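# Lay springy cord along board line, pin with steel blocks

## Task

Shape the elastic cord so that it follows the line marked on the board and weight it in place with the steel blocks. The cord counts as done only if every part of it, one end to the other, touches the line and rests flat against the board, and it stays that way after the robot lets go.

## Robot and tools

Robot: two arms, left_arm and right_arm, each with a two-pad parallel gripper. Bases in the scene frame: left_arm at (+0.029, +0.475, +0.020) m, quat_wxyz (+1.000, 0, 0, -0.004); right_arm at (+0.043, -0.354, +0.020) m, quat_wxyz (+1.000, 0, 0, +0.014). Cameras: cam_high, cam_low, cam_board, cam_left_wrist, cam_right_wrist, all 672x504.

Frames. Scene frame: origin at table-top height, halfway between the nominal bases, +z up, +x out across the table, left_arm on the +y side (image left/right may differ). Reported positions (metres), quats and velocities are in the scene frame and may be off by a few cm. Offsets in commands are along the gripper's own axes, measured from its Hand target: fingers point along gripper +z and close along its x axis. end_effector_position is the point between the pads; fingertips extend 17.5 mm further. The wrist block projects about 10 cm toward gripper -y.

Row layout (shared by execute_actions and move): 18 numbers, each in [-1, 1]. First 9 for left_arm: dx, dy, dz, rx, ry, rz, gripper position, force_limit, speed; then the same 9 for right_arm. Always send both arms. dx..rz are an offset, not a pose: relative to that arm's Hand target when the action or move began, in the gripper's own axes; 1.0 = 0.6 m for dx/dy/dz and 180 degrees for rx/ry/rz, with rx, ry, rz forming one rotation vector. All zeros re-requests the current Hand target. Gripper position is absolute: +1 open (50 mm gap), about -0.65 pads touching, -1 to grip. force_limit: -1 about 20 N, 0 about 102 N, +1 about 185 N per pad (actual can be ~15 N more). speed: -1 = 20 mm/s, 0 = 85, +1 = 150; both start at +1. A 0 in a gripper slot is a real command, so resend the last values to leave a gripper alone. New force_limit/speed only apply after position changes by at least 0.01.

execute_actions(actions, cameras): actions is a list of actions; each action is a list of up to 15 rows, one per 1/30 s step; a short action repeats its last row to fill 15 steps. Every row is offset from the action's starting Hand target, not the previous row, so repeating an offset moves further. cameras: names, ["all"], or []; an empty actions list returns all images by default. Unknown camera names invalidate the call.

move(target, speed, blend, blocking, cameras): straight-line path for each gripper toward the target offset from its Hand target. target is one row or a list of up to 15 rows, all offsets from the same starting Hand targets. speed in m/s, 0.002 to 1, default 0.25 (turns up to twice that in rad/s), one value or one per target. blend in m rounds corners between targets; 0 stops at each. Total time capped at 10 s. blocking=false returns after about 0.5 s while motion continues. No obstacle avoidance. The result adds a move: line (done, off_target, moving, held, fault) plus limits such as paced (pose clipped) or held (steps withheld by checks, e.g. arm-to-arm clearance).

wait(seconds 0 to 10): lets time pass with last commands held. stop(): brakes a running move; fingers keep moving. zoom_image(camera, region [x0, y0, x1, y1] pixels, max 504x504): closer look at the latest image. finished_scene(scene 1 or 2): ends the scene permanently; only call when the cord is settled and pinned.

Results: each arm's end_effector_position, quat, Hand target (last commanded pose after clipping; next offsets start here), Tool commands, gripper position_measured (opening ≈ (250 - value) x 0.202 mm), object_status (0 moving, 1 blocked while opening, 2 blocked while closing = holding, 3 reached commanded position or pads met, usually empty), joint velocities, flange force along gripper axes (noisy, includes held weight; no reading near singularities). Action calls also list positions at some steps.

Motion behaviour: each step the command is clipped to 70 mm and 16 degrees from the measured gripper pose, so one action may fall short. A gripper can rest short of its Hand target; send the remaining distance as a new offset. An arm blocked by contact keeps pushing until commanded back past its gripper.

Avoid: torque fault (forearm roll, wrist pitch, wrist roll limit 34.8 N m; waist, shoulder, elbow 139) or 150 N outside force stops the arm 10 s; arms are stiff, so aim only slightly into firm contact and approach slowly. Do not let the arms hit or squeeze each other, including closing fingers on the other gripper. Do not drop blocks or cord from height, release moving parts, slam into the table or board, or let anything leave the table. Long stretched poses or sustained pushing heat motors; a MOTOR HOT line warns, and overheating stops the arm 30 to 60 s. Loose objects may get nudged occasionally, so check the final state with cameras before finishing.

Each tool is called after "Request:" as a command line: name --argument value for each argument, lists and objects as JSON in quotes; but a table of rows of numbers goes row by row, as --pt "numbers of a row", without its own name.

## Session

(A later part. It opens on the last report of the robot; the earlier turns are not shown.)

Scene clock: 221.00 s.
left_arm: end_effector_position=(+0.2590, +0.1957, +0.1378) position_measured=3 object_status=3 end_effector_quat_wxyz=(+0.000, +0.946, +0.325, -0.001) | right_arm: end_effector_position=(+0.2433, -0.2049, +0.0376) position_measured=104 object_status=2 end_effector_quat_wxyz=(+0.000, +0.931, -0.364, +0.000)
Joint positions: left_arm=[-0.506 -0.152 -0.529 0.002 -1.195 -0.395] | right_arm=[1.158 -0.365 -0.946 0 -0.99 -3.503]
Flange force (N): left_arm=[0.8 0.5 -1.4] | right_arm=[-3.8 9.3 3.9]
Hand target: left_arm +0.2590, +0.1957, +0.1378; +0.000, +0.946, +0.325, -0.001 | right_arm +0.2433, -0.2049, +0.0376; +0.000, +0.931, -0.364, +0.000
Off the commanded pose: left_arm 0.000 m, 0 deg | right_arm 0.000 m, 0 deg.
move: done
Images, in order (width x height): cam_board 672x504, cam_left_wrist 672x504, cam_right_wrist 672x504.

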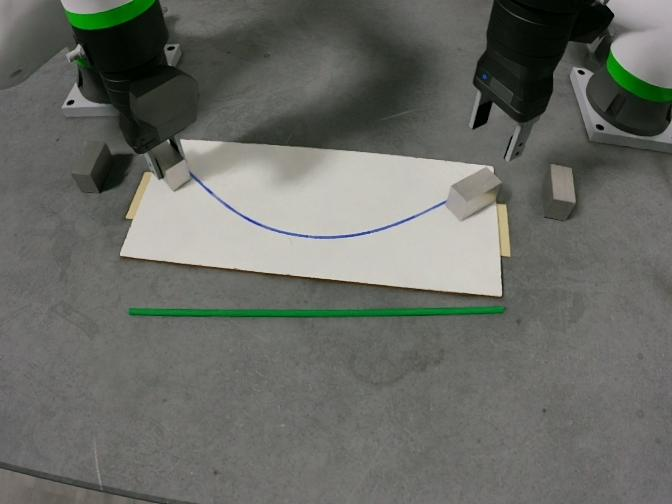

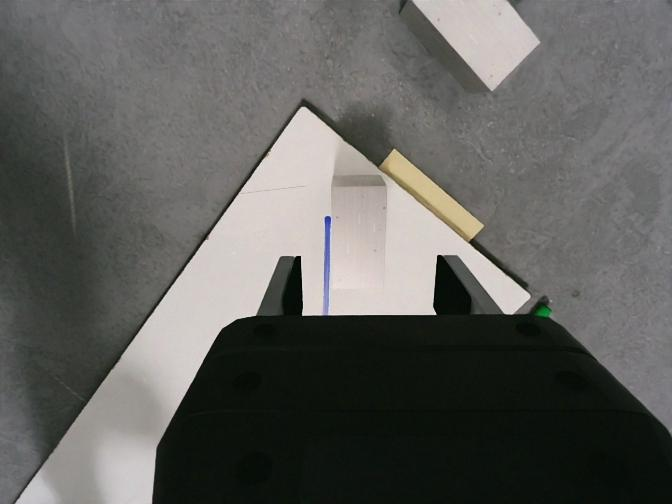

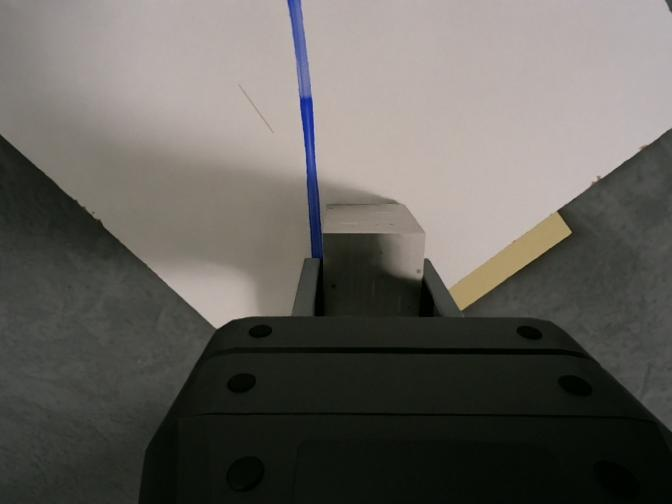

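Request:
move --pt "0.0895 -0.1633 0.02 0 0 -0.2639 1 0.5 -0.5 0.0017 0 0 0 0 -0.011 -1 -0.6 0" --pt "0.0895 -0.1633 0.1777 0 0 -0.2639 1 0.5 -0.5 0.0017 0 0 0 0 -0.011 1 0.5 -0.5" --pt "0.0895 -0.1633 0.1777 0 0 -0.2639 -1 -0.6 0 0.0017 0 -0.2 0 0 -0.011 1 0.5 -0.5" --speed '[0.3,0.15,0.2]' --cameras '["cam_board","cam_left_wrist","cam_right_wrist"]'

Scene clock: 248.00 s.
left_arm: end_effector_position=(+0.2408, +0.3059, +0.0311) position_measured=104 object_status=2 end_effector_quat_wxyz=(+0.000, +0.734, +0.679, -0.001) | right_arm: end_effector_position=(+0.2440, -0.2057, +0.1576) position_measured=3 object_status=3 end_effector_quat_wxyz=(+0.000, +0.937, -0.348, +0.000)
Joint positions: left_arm=[-0.165 -0.267 -0.902 0.001 -0.937 0.094] | right_arm=[1.153 -0.532 -0.734 0 -1.368 -3.464]
Flange force (N): left_arm=[1.6 -1.9 1.7] | right_arm=[-3.7 7.7 1.8]
Hand target: left_arm +0.2409, +0.3059, +0.0311; +0.000, +0.734, +0.679, -0.001 | right_arm +0.2440, -0.2057, +0.1576; +0.000, +0.937, -0.348, +0.000
Off the commanded pose: left_arm 0.000 m, 0 deg | right_arm 0.000 m, 0 deg.
move: done
Images, in order (width x height): cam_board 672x504, cam_left_wrist 672x504, cam_right_wrist 672x504.

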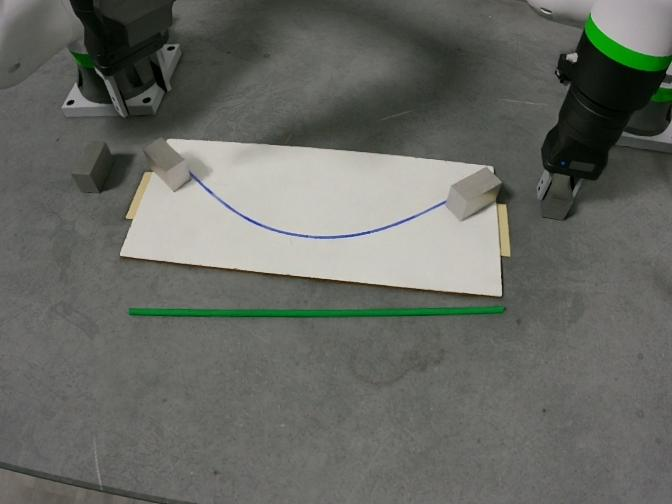

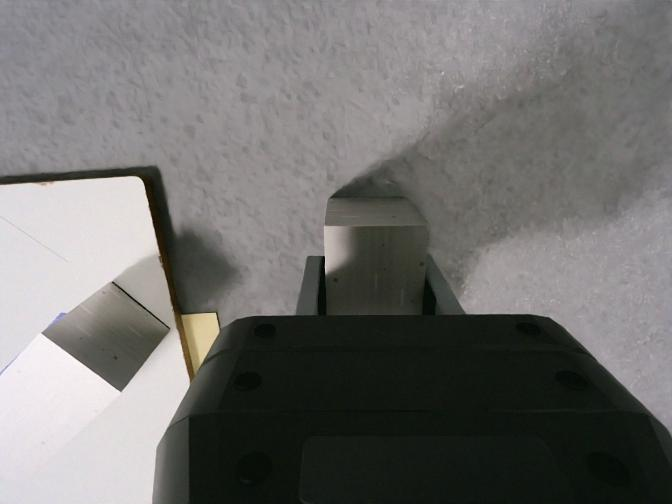

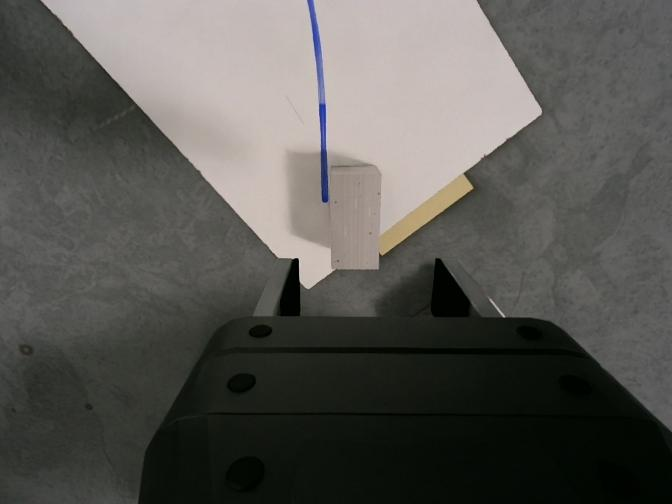

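Request:
move --pt "0 0 -0.1482 0 0 0 -1 -0.6 0 0.1216 0.141 0.06 0 0 -0.7211 1 0.5 -0.5" --pt "-0.517 0.1646 -0.1482 0 0 0.4833 -1 -0.6 0 0.1216 0.141 0.06 0 0 -0.7211 1 0.5 -0.5" --pt "-0.517 0.1646 -0.0565 0 0 0.4833 -1 -0.6 0 0.1216 0.141 0.06 0 0 -0.7211 1 0.5 -0.5" --speed '[0.35,0.35,0.15]' --cameras '["cam_board","cam_left_wrist","cam_right_wrist"]'

Scene clock: 268.80 s.
left_arm: end_effector_position=(+0.3149, -0.0111, +0.0653) position_measured=104 object_status=2 end_effector_quat_wxyz=(+0.000, +1.000, -0.013, -0.001) | right_arm: end_effector_position=(+0.2441, -0.3174, +0.1215) position_measured=3 object_status=3 end_effector_quat_wxyz=(+0.000, +0.713, +0.701, +0.000)
Joint positions: left_arm=[-0.798 0.422 -0.06 0.002 -1.089 -0.792] | right_arm=[0.839 -0.7 -0.893 -0.001 -1.377 -0.885]
Flange force (N): left_arm=[-0.5 -1.2 5.4] | right_arm=no reading
Hand target: left_arm +0.3149, -0.0111, +0.0652; +0.000, +1.000, -0.013, -0.001 | right_arm +0.2441, -0.3174, +0.1215; +0.000, +0.713, +0.701, +0.000
Off the commanded pose: left_arm 0.000 m, 0 deg | right_arm 0.000 m, 0 deg.
move: done
Images, in order (width x height): cam_board 672x504, cam_left_wrist 672x504, cam_right_wrist 672x504.

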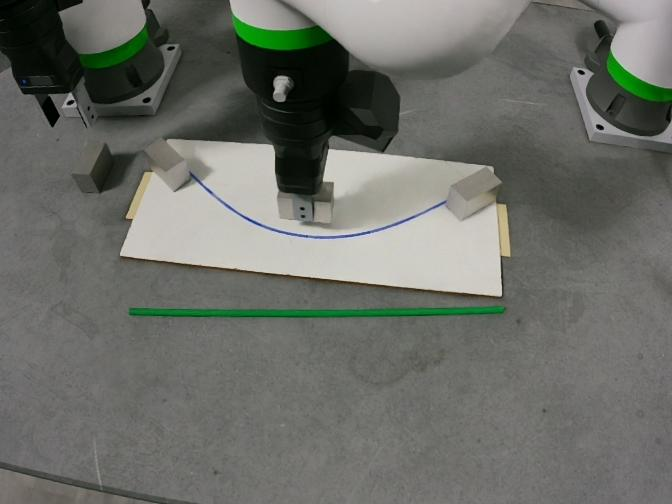

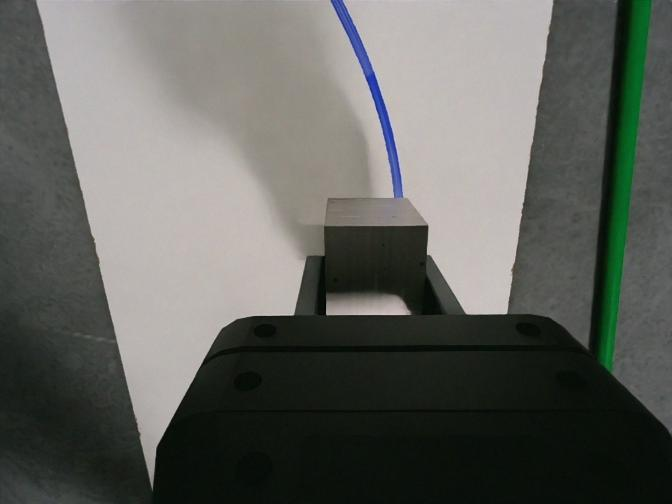

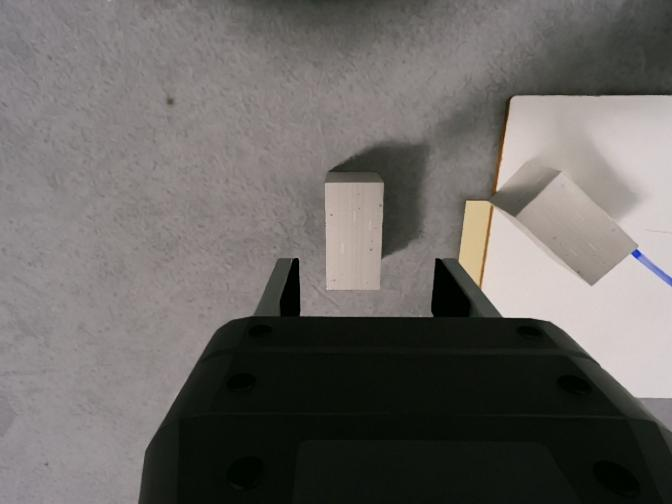

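Request:
zoom_image --camera "cam_left_wrist" --region '[560, 0, 672, 112]'

Request:
move --target '[0,0,0,0,0,0,-1,-0.6,0,-0.003,0,0.1513,0,0,0,-1,-0.6,0]' --speed 0.15

Scaled by 4.500.

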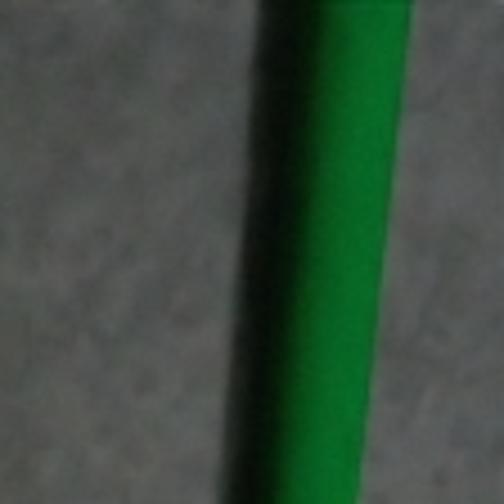

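Scene clock: 284.87 s.
left_arm: end_effector_position=(+0.3149, -0.0111, +0.0652) position_measured=104 object_status=2 end_effector_quat_wxyz=(+0.000, +1.000, -0.013, -0.001) | right_arm: end_effector_position=(+0.2413, -0.3206, +0.0586) position_measured=252 object_status=3 end_effector_quat_wxyz=(+0.000, +0.713, +0.701, -0.001)
Joint positions: left_arm=[-0.798 0.422 -0.06 0.002 -1.089 -0.792] | right_arm=[0.843 -0.64 -1.023 0.001 -1.189 -0.888]
Flange force (N): left_arm=[-0.3 -0.8 5.0] | right_arm=no reading
Flange force when the fault began (N): right_arm=no reading
Hand target: left_arm +0.3149, -0.0111, +0.0652; +0.000, +1.000, -0.013, -0.001 | right_arm +0.2413, -0.3206, +0.0586; +0.000, +0.713, +0.701, -0.001 (not the last commanded pose)
Tool commands: left_gripper/position=-1.0 left_gripper/force_limit=-0.6 left_gripper/speed=+0.0 right_gripper/position=-1.0 right_gripper/force_limit=-0.6 right_gripper/speed=+0.003922
Off the commanded pose: left_arm 0.000 m, 0 deg | right_arm 0.028 m, 0 deg.
FORCE FAULT: contact force on the right arm reached its limit, and that arm stopped. The contact can be on any part of that arm, not only on its tool. That arm's remaining commands of this call were not run. That arm is still stopped at the end of this call. That arm stays stopped for about 10 more seconds. Until then a move that you send moves the other arm only, and its call returns only when the move has ended. Once the stop has ended, the next robot result says so. If the stop ends while you think or write, that arm runs what you send next, counted from a new Hand target: where the arm stands when the stop ends. While its stop runs, that arm takes no new command, but its gripper still runs the gripper command that each later call begins with. Until it ends, the stop uses up actions while you think or wait. An arm that is not stopped still takes commands.
move: fault (right_arm)

Request:
move --target '[-0.036,-0.0725,0,0,0,0.4022,-1,-0.6,0,0,0,0,0,0,0,1,0.5,-0.5]' --speed 0.25 --cameras '["cam_board","cam_left_wrist","cam_right_wrist"]'

Scene clock: 291.93 s.
left_arm: end_effector_position=(+0.2945, +0.0330, +0.0652) position_measured=104 object_status=2 end_effector_quat_wxyz=(+0.001, +0.799, -0.601, +0.000) | right_arm: end_effector_position=(+0.2413, -0.3206, +0.0586) position_measured=3 object_status=3 end_effector_quat_wxyz=(+0.000, +0.713, +0.701, -0.001)
Joint positions: left_arm=[-0.767 0.315 -0.21 0.002 -1.047 -2.087] | right_arm=[0.843 -0.64 -1.023 0.001 -1.189 -0.888]
Flange force (N): left_arm=[-1.5 0.3 5.7] | right_arm=no reading
Hand target: left_arm +0.2945, +0.0330, +0.0652; +0.001, +0.799, -0.601, +0.000 | right_arm +0.2413, -0.3206, +0.0586; +0.000, +0.713, +0.701, -0.001
Tool commands: left_gripper/position=-1.0 left_gripper/force_limit=-0.6 left_gripper/speed=+0.0 right_gripper/position=+1.0 right_gripper/force_limit=+0.498039 right_gripper/speed=-0.498039
Off the commanded pose: left_arm 0.000 m, 0 deg.
FORCE FAULT, CONTINUED: the right arm was still stopped when this call began, by the force fault that an earlier result reported. Since the last result the stop counts as 7 of the actions that you can send in this scene. That arm ran no command of this call; its gripper ran only the gripper command that the call began with. That arm is still stopped at the end of this call. That arm stays stopped for about 3 more seconds. If the stop ends while you think or write, that arm runs what you send next, counted from a new Hand target: where the arm stands when the stop ends. While its stop runs, that arm takes no new command, but its gripper still runs the gripper command that each later call begins with.
move: done (left_arm), not run (right_arm; its earlier fault stop)
Images, in order (width x height): cam_board 672x504, cam_left_wrist 672x504, cam_right_wrist 672x504.

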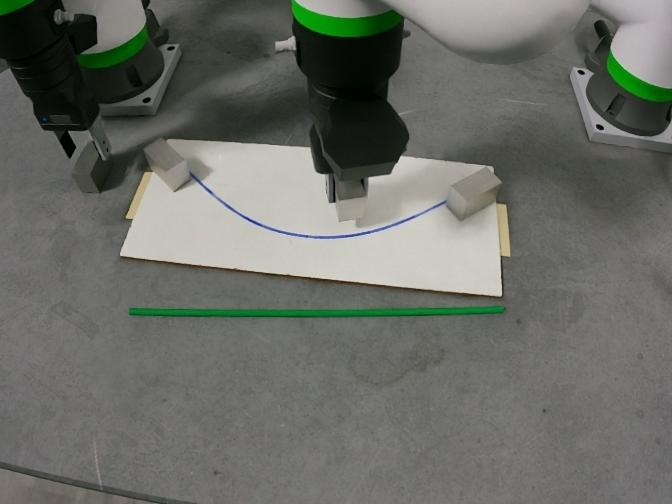

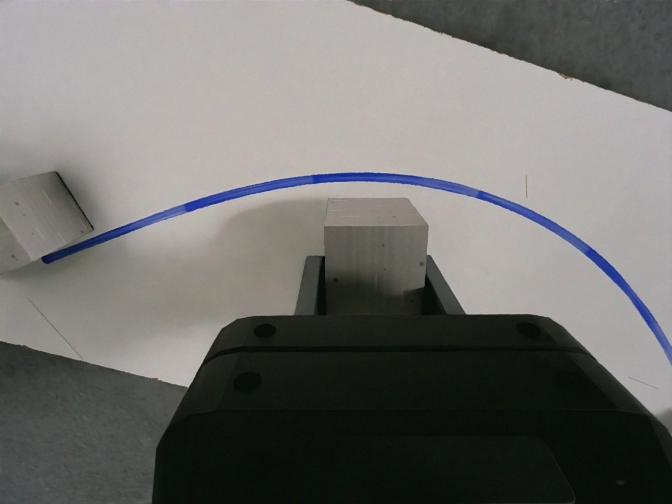

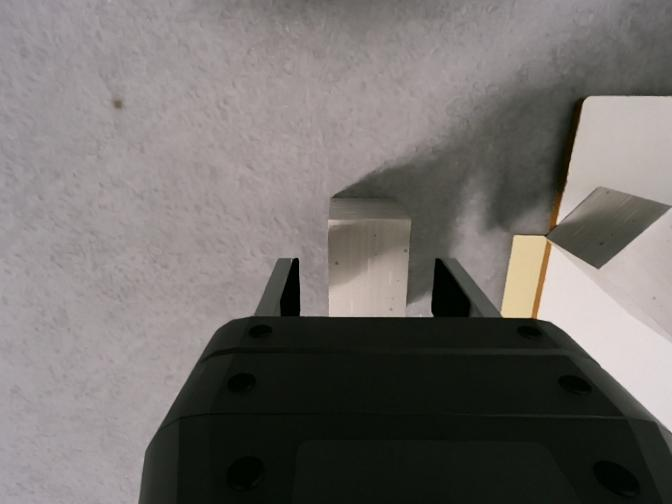

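Request:
move --pt "0 0.0063 0.0 0 0 0.0148 -1 -0.6 0 0.0037 0.0075 0 0 0 0 1 0.5 -0.5" --pt "0 0.0063 0.0452 0 0 0.0148 -1 -0.6 0 0.0037 0.0075 0.0465 0 0 0 1 0.5 -0.5" --pt "0 0.0063 0.0452 0 0 0.0148 1 0.5 -0.5 0.0037 0.0075 0.0465 0 0 0 -1 -0.6 0" --pt "0 0.0063 -0.15 0 0 0.0148 1 0.5 -0.5 0.0037 0.0075 -0.07 0 0 0 -1 -0.6 0" --speed '[0.1,0.06,0.1,0.2]' --cameras '["cam_board","cam_left_wrist","cam_right_wrist"]'

Scene clock: 303.23 s.
left_arm: end_effector_position=(+0.2910, +0.0320, +0.1551) position_measured=3 object_status=3 end_effector_quat_wxyz=(+0.001, +0.785, -0.620, +0.000) | right_arm: end_effector_position=(+0.2458, -0.3183, +0.1005) position_measured=104 object_status=2 end_effector_quat_wxyz=(+0.000, +0.713, +0.701, -0.001)
Joint positions: left_arm=[-0.773 0.222 -0.099 0.002 -1.251 -2.127] | right_arm=[0.83 -0.671 -0.933 0.001 -1.312 -0.875]
Flange force (N): left_arm=[-1.9 0.6 0.7] | right_arm=no reading
Hand target: left_arm +0.2910, +0.0320, +0.1552; +0.001, +0.785, -0.620, +0.000 | right_arm +0.2458, -0.3184, +0.1006; +0.000, +0.713, +0.701, -0.001
Off the commanded pose: left_arm 0.000 m, 0 deg | right_arm 0.000 m, 0 deg.
FORCE FAULT, CONTINUED: the right arm's stop, for the force fault that an earlier result reported, is over. The rest of the stop counts as 5 of the actions that you can send in this scene. The stop ended before this call began, so that arm ran this call's commands, counted from a new Hand target: where the arm stood when the stop ended. During its stop the right arm's controller moved it back a little.
move: done
Images, in order (width x height): cam_board 672x504, cam_left_wrist 672x504, cam_right_wrist 672x504.

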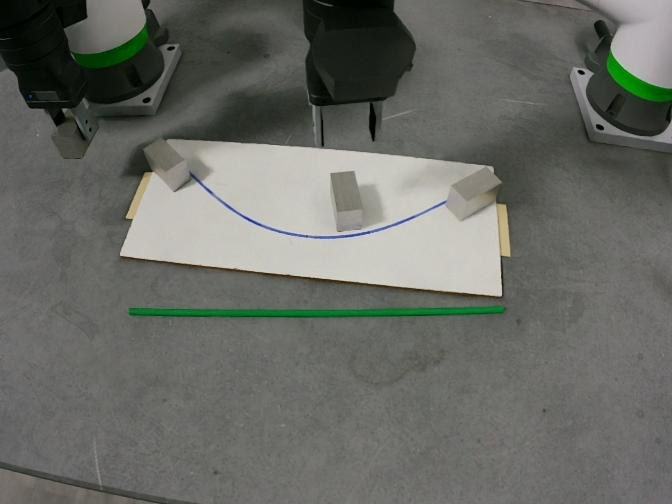

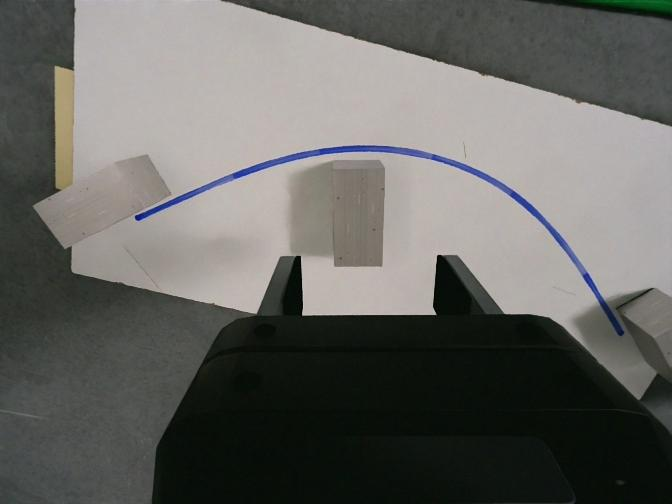

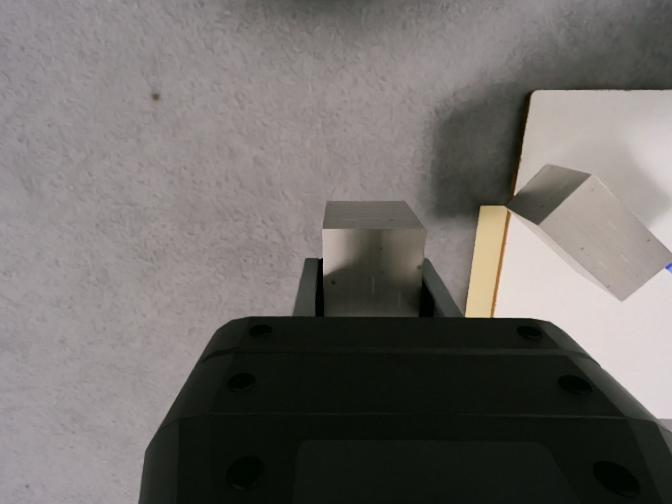

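Request:
move --pt "-0.1392 -0.2569 0.0 0 0 -0.4583 1 0.5 -0.5 0 0 -0.03 0 0 0 -1 -0.6 0" --pt "-0.1392 -0.2569 0.0585 0 0 -0.4583 1 0.5 -0.5 0.4397 0.0386 -0.03 0 0 -0.896 -1 -0.6 0" --pt "-0.1392 -0.2569 0.0585 0 0 -0.4583 1 0.5 -0.5 0.4397 0.0386 0.0593 0 0 -0.896 -1 -0.6 0" --speed '[0.4,0.5,0.15]' --cameras '["cam_board","cam_left_wrist","cam_right_wrist"]'

Scene clock: 320.30 s.
left_arm: end_effector_position=(+0.4215, +0.1490, +0.1198) position_measured=3 object_status=3 end_effector_quat_wxyz=(+0.000, +0.999, +0.052, -0.001) | right_arm: end_effector_position=(+0.2731, -0.0550, +0.0644) position_measured=104 object_status=2 end_effector_quat_wxyz=(-0.001, -0.576, +0.817, -0.001)
Joint positions: left_arm=[-0.427 0.242 -0.162 0.002 -1.168 -1.033] | right_arm=[1.237 -0.011 -0.592 0 -0.992 1.533]
Flange force (N): left_arm=[-0.7 -0.6 -0.3] | right_arm=[5.0 2.8 5.7]
Hand target: left_arm +0.4215, +0.1490, +0.1198; +0.000, +0.999, +0.052, -0.001 | right_arm +0.2732, -0.0550, +0.0644; -0.001, -0.576, +0.817, -0.001
Off the commanded pose: left_arm 0.000 m, 0 deg | right_arm 0.000 m, 0 deg.
move: done
Images, in order (width x height): cam_board 672x504, cam_left_wrist 672x504, cam_right_wrist 672x504.

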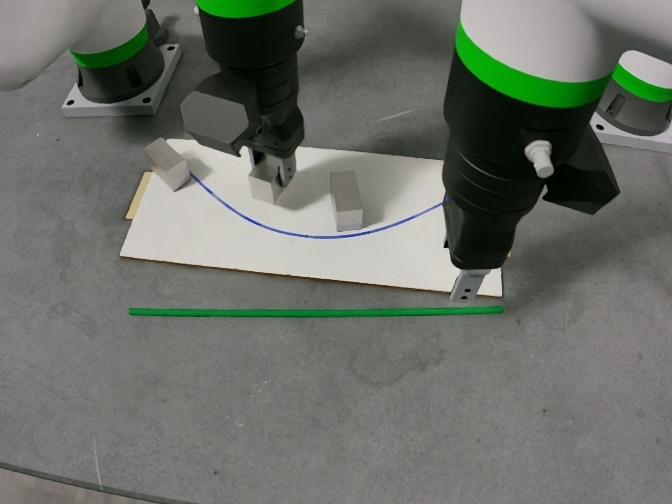

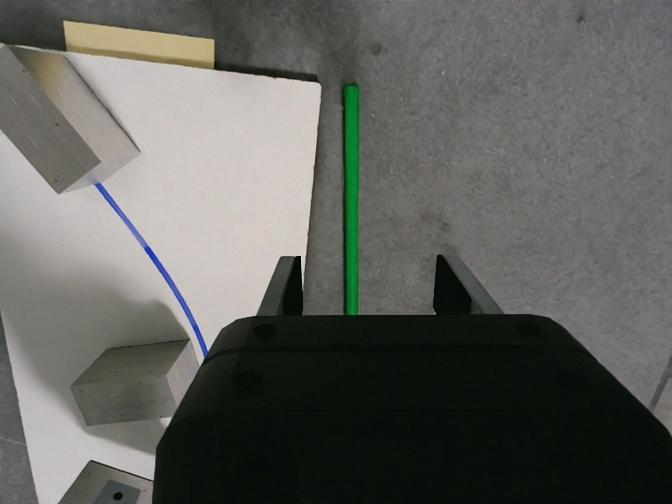

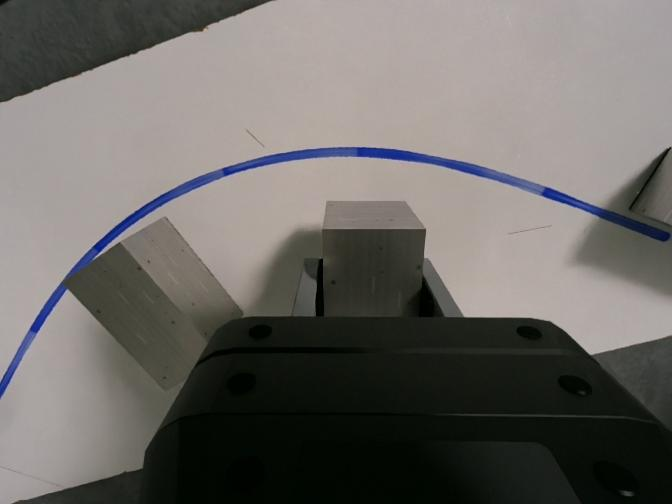

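Request:
move --pt "-0.0027 0 0.08 0 0 0 1 0.5 -0.5 0 -0.0143 0 0 0 0.028 -1 -0.6 0" --pt "-0.0027 0 0.168 0 0 0 1 0.5 -0.5 0 -0.0143 0.0447 0 0 0.028 -1 -0.6 0" --pt "-0.0027 0 0.168 0 0 0 -1 -1 -0.8 0 -0.0143 0.0447 0 0 0.028 1 0.5 -0.5" --pt "-0.0027 0 0.168 0 0 0 -1 -1 -0.8 0 -0.0143 -0.12 0 0 0.028 1 0.5 -0.5" --speed '[0.1,0.06,0.1,0.2]' --cameras '["cam_board","cam_left_wrist","cam_right_wrist"]'

Request:
move --target '[0,0,0,0,0,0,-1,-1,-0.8,0.0241,-0.2802,0.0273,0,0,0.3326,1,0.5,-0.5]' --speed 0.35 --cameras '["cam_board","cam_right_wrist"]'

Scene clock: 343.03 s.
left_arm: end_effector_position=(+0.4193, +0.1485, +0.0272) position_measured=3 object_status=3 end_effector_quat_wxyz=(+0.001, +0.999, +0.052, -0.002) | right_arm: end_effector_position=(+0.2812, -0.0580, +0.0376) position_measured=104 object_status=2 end_effector_quat_wxyz=(-0.001, -0.540, +0.842, -0.001)
Joint positions: left_arm=[-0.429 0.353 -0.264 0.004 -0.958 -1.031] | right_arm=[1.213 0.042 -0.614 0 -0.916 1.469]
Flange force (N): left_arm=[-0.5 -1.1 -0.7] | right_arm=[7.7 3.4 3.3]
Flange force when the fault began (N): left_arm=[-12.5 -36.4 -121.4]
Hand target: left_arm +0.4193, +0.1485, +0.0272; +0.001, +0.999, +0.052, -0.002 (not the last commanded pose) | right_arm +0.2812, -0.0580, +0.0376; -0.001, -0.540, +0.842, -0.001 (not the last commanded pose)
Tool commands: left_gripper/position=+1.0 left_gripper/force_limit=+0.498039 left_gripper/speed=-0.498039 right_gripper/position=-1.0 right_gripper/force_limit=-0.6 right_gripper/speed=+0.0
Off the commanded pose: left_arm 0.008 m, 0 deg | right_arm 0.099 m, 0 deg.
FORCE FAULT: contact force on the left arm reached its limit, and that arm stopped. The contact can be on any part of that arm, not only on its tool. That arm's remaining commands of this call were not run. That arm is still stopped at the end of this call. That arm stays stopped for about 10 more seconds. Until then a move that you send moves the other arm only, and its call returns only when the move has ended. Once the stop has ended, the next robot result says so. If the stop ends while you think or write, that arm runs what you send next, counted from a new Hand target: where the arm stands when the stop ends. While its stop runs, that arm takes no new command, but its gripper still runs the gripper command that each later call begins with. Until it ends, the stop uses up actions while you think or wait. An arm that is not stopped still takes commands.
move: fault (left_arm), off_target (right_arm); path passed 2 of 4 targets; target 3's new numbers were not sent
Images, in order (width x height): cam_board 672x504, cam_left_wrist 672x504, cam_right_wrist 672x504.

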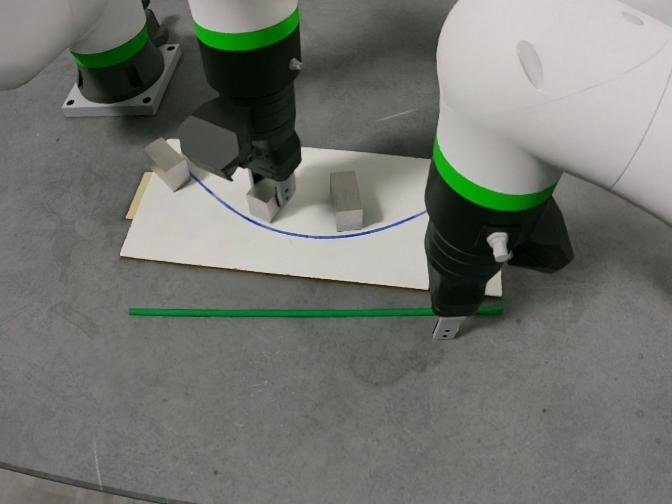

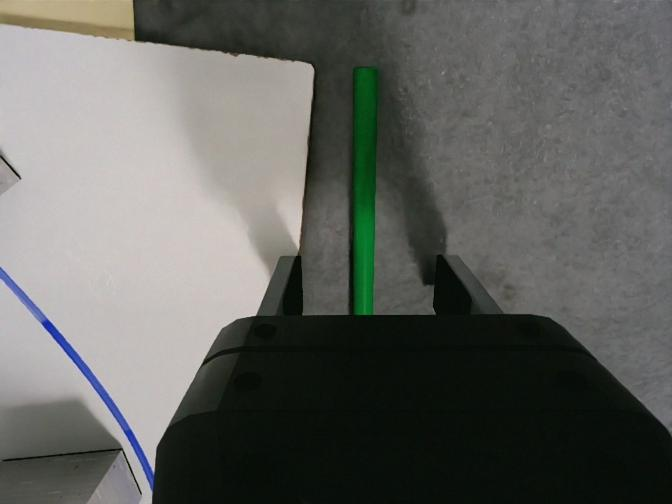

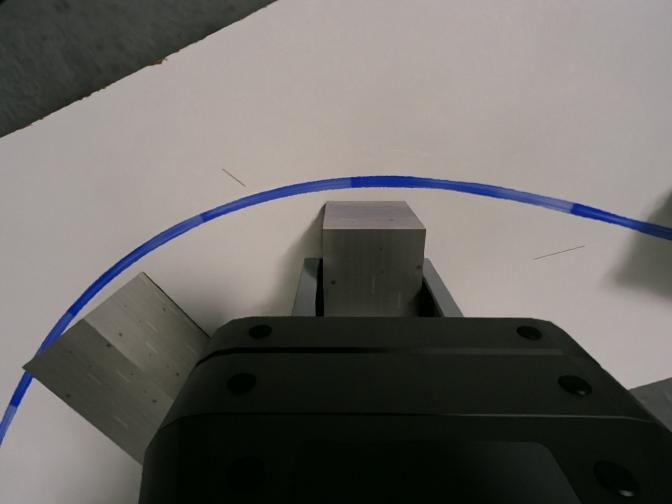

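not run: an earlier result of this reply reported a stop or a fault. Calls in your next reply go to the robot.

Request:
move --pt "0 0 0 0 0 0 -0.1 0.5 -0.5 0 0 0 0 0 0 1 0.5 -0.5" --pt "0 0 0 0 0 0 -0.1 0.5 -0.5 0 0 -0.17 0 0 0 1 0.5 -0.5" --speed '[0.1,0.25]' --cameras '["cam_board","cam_right_wrist"]'

Scene clock: 351.93 s.
left_arm: end_effector_position=(+0.4193, +0.1485, +0.0272) position_measured=167 object_status=3 end_effector_quat_wxyz=(+0.001, +0.999, +0.052, -0.002) | right_arm: end_effector_position=(+0.2813, -0.0577, +0.1395) position_measured=3 object_status=3 end_effector_quat_wxyz=(-0.001, -0.540, +0.842, -0.001)
Joint positions: left_arm=[-0.429 0.353 -0.264 0.004 -0.958 -1.031] | right_arm=[1.213 -0.101 -0.48 0 -1.195 1.469]
Flange force (N): left_arm=[-0.5 -0.9 -0.3] | right_arm=[7.6 3.2 0.0]
Hand target: left_arm +0.4193, +0.1485, +0.0272; +0.001, +0.999, +0.052, -0.002 | right_arm +0.2813, -0.0577, +0.1396; -0.001, -0.540, +0.842, -0.001
Tool commands: left_gripper/position=-0.098039 left_gripper/force_limit=+0.498039 left_gripper/speed=-0.498039 right_gripper/position=+1.0 right_gripper/force_limit=+0.5 right_gripper/speed=-0.5
Off the commanded pose: right_arm 0.000 m, 0 deg.
FORCE FAULT, CONTINUED: the left arm was still stopped when this call began, by the force fault that an earlier result reported. Since the last result the stop counts as 14 of the actions that you can send in this scene. That arm ran no command of this call; its gripper ran only the gripper command that the call began with. That arm is still stopped at the end of this call. That arm stays stopped for about 1 more second. If the stop ends while you think or write, that arm runs what you send next, counted from a new Hand target: where the arm stands when the stop ends. While its stop runs, that arm takes no new command, but its gripper still runs the gripper command that each later call begins with.
move: done (right_arm), not run (left_arm; its earlier fault stop)
Images, in order (width x height): cam_board 672x504, cam_right_wrist 672x504.

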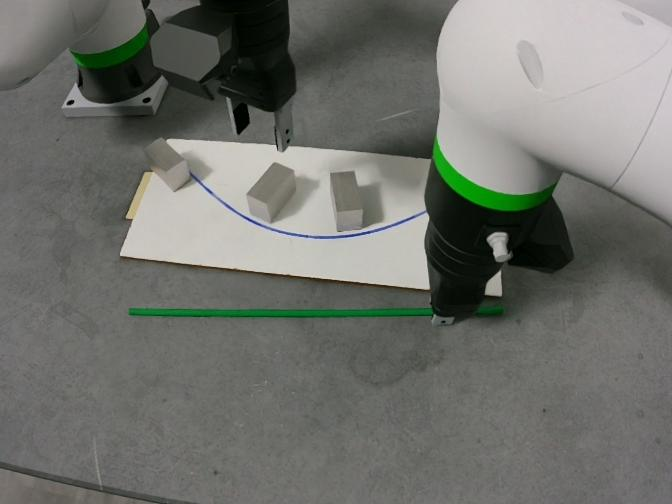

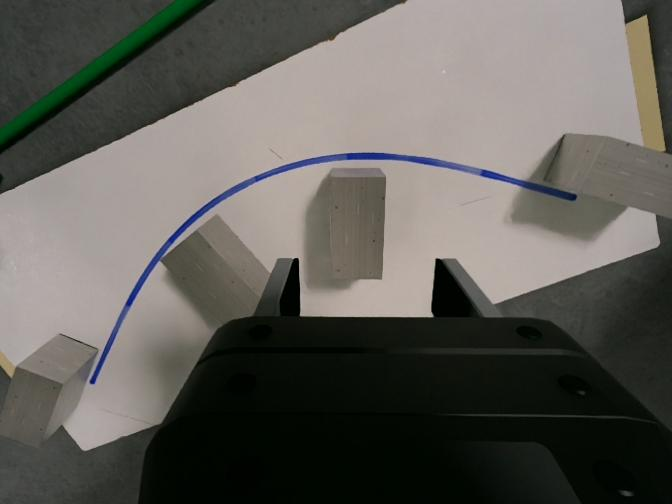

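Request:
move --target '[0.0017,0,-0.03,0,0,0,-0.1,0.5,-0.5,-0.0007,-0.2813,0.066,0,0,0.332,-0.1,0.5,-0.5]' --speed 0.35 --cameras '["cam_board","cam_left_wrist","cam_right_wrist"]'

Scene clock: 356.87 s.
left_arm: end_effector_position=(+0.4204, +0.1486, +0.0452) position_measured=167 object_status=3 end_effector_quat_wxyz=(+0.001, +0.999, +0.052, -0.002) | right_arm: end_effector_position=(+0.4348, -0.1279, +0.1000) position_measured=167 object_status=3 end_effector_quat_wxyz=(+0.000, -0.049, +0.999, -0.001)
Joint positions: left_arm=[-0.428 0.329 -0.246 0.004 -0.999 -1.032] | right_arm=[0.787 0.127 -0.35 0.001 -1.096 0.852]
Flange force (N): left_arm=[-0.9 -1.5 -0.2] | right_arm=[7.3 -1.8 -0.5]
Hand target: left_arm +0.4204, +0.1486, +0.0452; +0.001, +0.999, +0.052, -0.002 | right_arm +0.4348, -0.1279, +0.1000; +0.000, -0.049, +0.999, -0.001
Off the commanded pose: left_arm 0.000 m, 0 deg | right_arm 0.000 m, 0 deg.
FORCE FAULT, CONTINUED: the left arm's stop, for the force fault that an earlier result reported, is over. The rest of the stop counts as 1 of the actions that you can send in this scene. The stop ended before this call began, so that arm ran this call's commands, counted from a new Hand target: where the arm stood when the stop ended. During its stop the left arm's controller moved it back a little.
move: done
Images, in order (width x height): cam_board 672x504, cam_left_wrist 672x504, cam_right_wrist 672x504.

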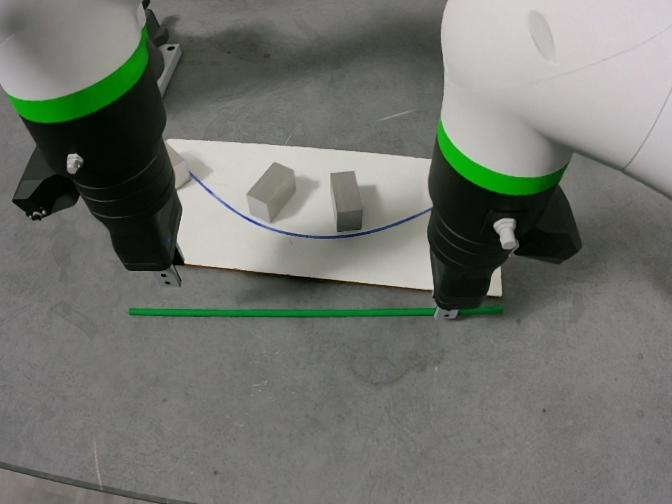

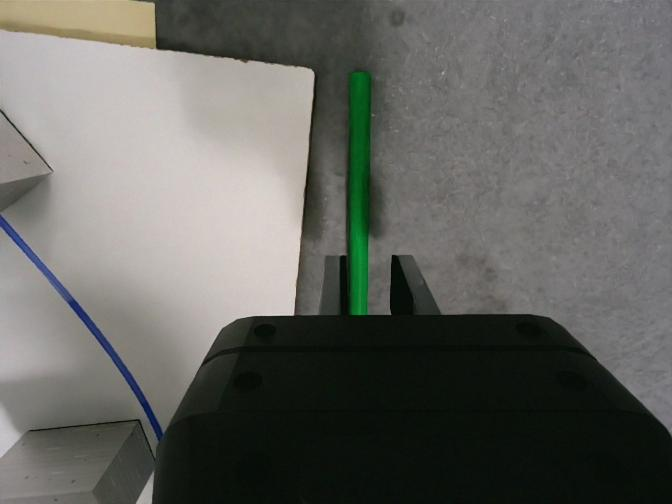

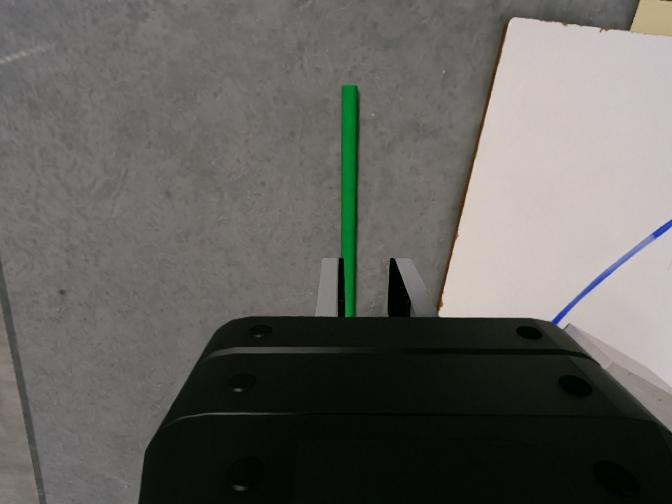

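Request:
move --pt "-0.0018 0 0.0403 0 0 0 -0.1 0.5 -0.5 -0.0035 0 0.1317 0 0 0 -0.1 0.5 -0.5" --pt "-0.0018 0 0.0403 0 0 0 -1 -0.9 -0.8 -0.0035 0 0.1317 0 0 0 -1 -0.9 -0.8" --speed '[0.08,0.05]' --cameras '["cam_board","cam_left_wrist","cam_right_wrist"]'

Scene clock: 366.07 s.
left_arm: end_effector_position=(+0.4192, +0.1484, +0.0210) position_measured=214 object_status=2 end_effector_quat_wxyz=(+0.001, +0.999, +0.052, -0.002) | right_arm: end_effector_position=(+0.4369, -0.1279, +0.0210) position_measured=215 object_status=2 end_effector_quat_wxyz=(+0.000, -0.049, +0.999, -0.001)
Joint positions: left_arm=[-0.429 0.361 -0.269 0.004 -0.944 -1.031] | right_arm=[0.783 0.244 -0.427 0.001 -0.902 0.855]
Flange force (N): left_arm=[-0.5 -1.1 0.1] | right_arm=[8.2 -2.2 -6.0]
Hand target: left_arm +0.4192, +0.1484, +0.0210; +0.001, +0.999, +0.052, -0.002 | right_arm +0.4369, -0.1279, +0.0210; +0.000, -0.049, +0.999, -0.001
Off the commanded pose: left_arm 0.000 m, 0 deg | right_arm 0.000 m, 0 deg.
move: done
Images, in order (width x height): cam_board 672x504, cam_left_wrist 672x504, cam_right_wrist 672x504.

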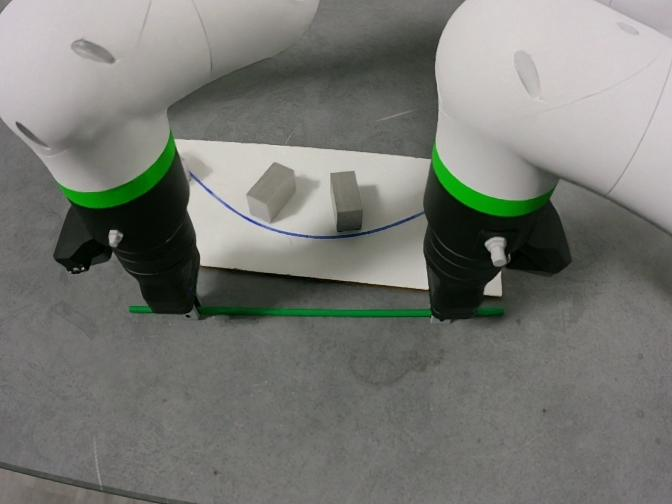

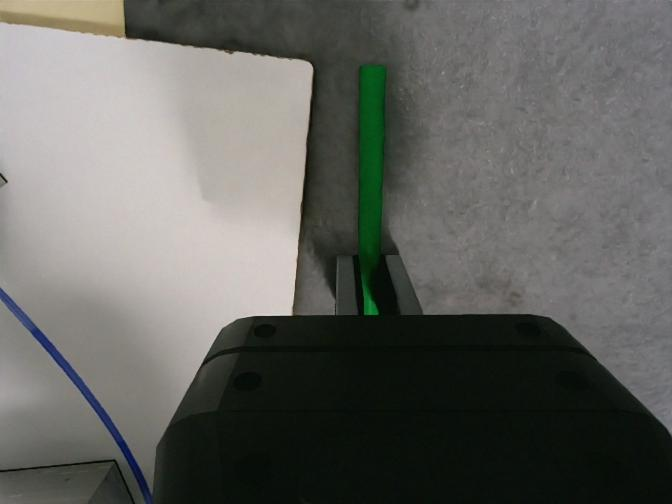

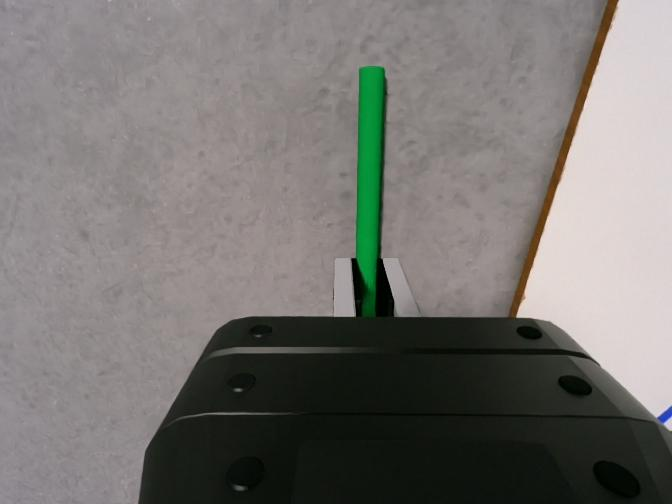

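Request:
move --pt "0 0 -0.15 0 0 0 -1 -0.9 -0.8 0 0 -0.15 0 0 0 -1 -0.9 -0.8" --pt "0.0085 0.0435 -0.15 0 0 -0.0889 -1 -0.9 -0.8 0.0234 -0.0305 -0.15 0 0 0.1322 -1 -0.9 -0.8" --pt "0.0184 0.0597 -0.15 0 0 -0.1778 -1 -0.9 -0.8 0.0420 -0.0133 -0.15 0 0 0.2644 -1 -0.9 -0.8" --speed 0.2 --cameras '["cam_board","cam_left_wrist","cam_right_wrist"]'

Scene clock: 392.67 s.
left_arm: end_effector_position=(+0.4343, +0.1141, +0.1110) position_measured=214 object_status=2 end_effector_quat_wxyz=(+0.000, +0.946, +0.326, -0.002) | right_arm: end_effector_position=(+0.4126, -0.1381, +0.1110) position_measured=215 object_status=2 end_effector_quat_wxyz=(+0.000, +0.359, +0.934, -0.001)
Joint positions: left_arm=[-0.476 0.327 -0.075 0.004 -1.172 -0.425] | right_arm=[0.809 0.054 -0.401 0.001 -1.118 -0.001]
Flange force (N): left_arm=[0.1 -0.5 0.2] | right_arm=[4.0 -8.2 -0.2]
Hand target: left_arm +0.4343, +0.1141, +0.1110; +0.000, +0.946, +0.326, -0.002 | right_arm +0.4126, -0.1381, +0.1110; +0.000, +0.359, +0.934, -0.001
Off the commanded pose: left_arm 0.000 m, 0 deg | right_arm 0.000 m, 0 deg.
move: done
Images, in order (width x height): cam_board 672x504, cam_left_wrist 672x504, cam_right_wrist 672x504.

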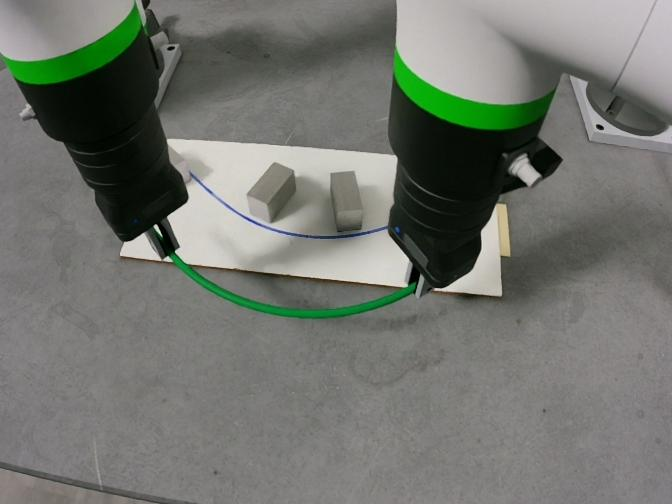

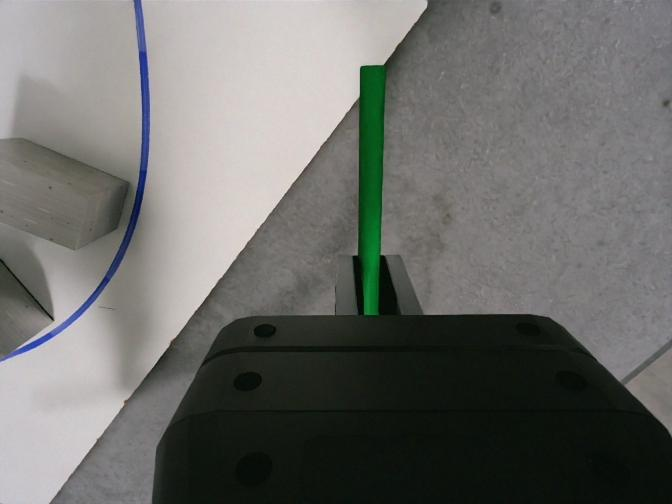

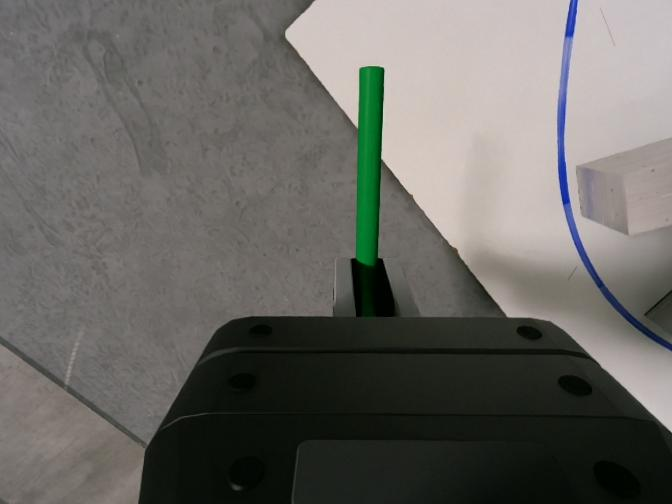

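Request:
move --target '[-0.1844,-0.1441,0,0,0,0,-1,-0.9,-0.8,0.1731,-0.1563,0,0,0,0,-1,-0.9,-0.8]' --speed 0.15 --cameras '["cam_board","cam_left_wrist","cam_right_wrist"]'

Scene clock: 397.80 s.
left_arm: end_effector_position=(+0.2939, +0.1141, +0.1116) position_measured=214 object_status=2 end_effector_quat_wxyz=(+0.000, +0.946, +0.326, -0.002) | right_arm: end_effector_position=(+0.2727, -0.1382, +0.1111) position_measured=215 object_status=2 end_effector_quat_wxyz=(+0.000, +0.359, +0.934, -0.001)
Joint positions: left_arm=[-0.633 0.102 -0.349 0.004 -1.122 -0.268] | right_arm=[1.15 -0.257 -0.679 0 -1.152 -0.342]
Flange force (N): left_arm=[0.9 -2.4 0.3] | right_arm=[2.9 -6.6 0.5]
Hand target: left_arm +0.2939, +0.1141, +0.1116; +0.000, +0.946, +0.326, -0.002 | right_arm +0.2727, -0.1382, +0.1111; +0.000, +0.359, +0.934, -0.001
Off the commanded pose: left_arm 0.000 m, 0 deg | right_arm 0.000 m, 0 deg.
move: done
Images, in order (width x height): cam_board 672x504, cam_left_wrist 672x504, cam_right_wrist 672x504.

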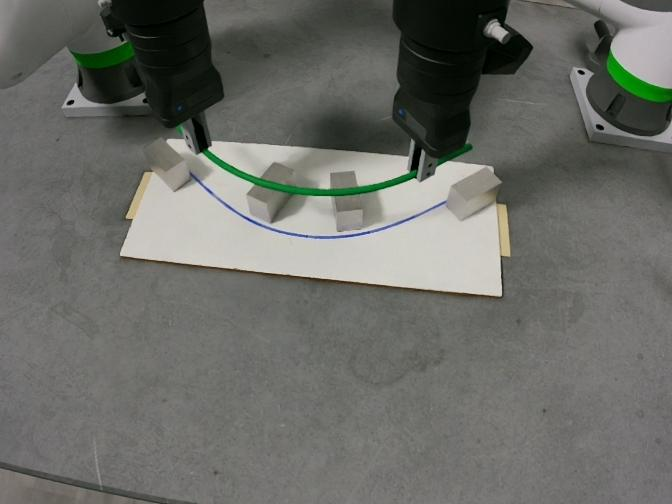

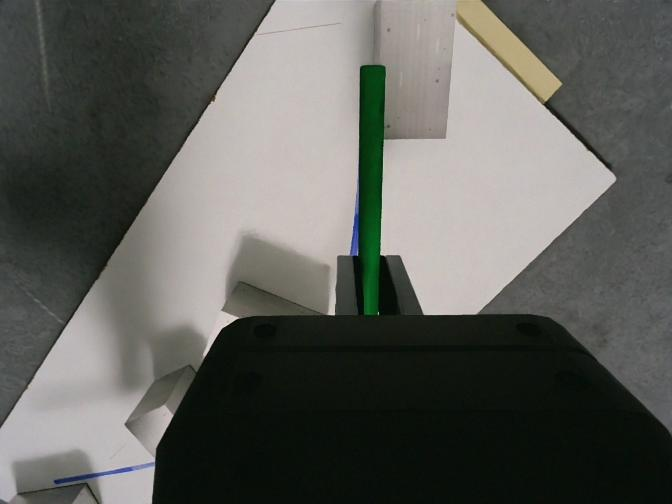

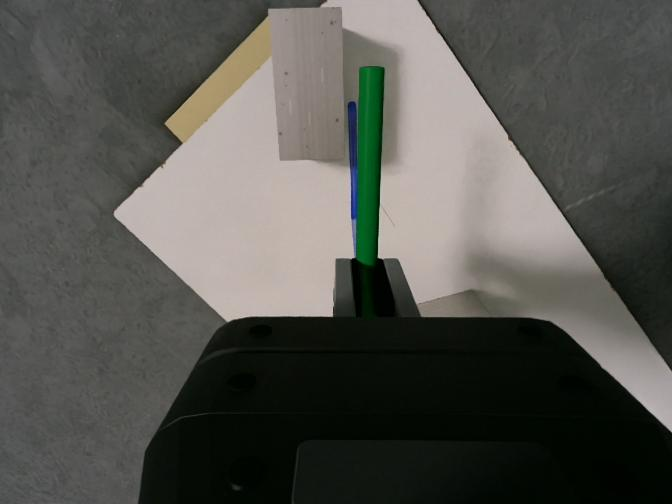

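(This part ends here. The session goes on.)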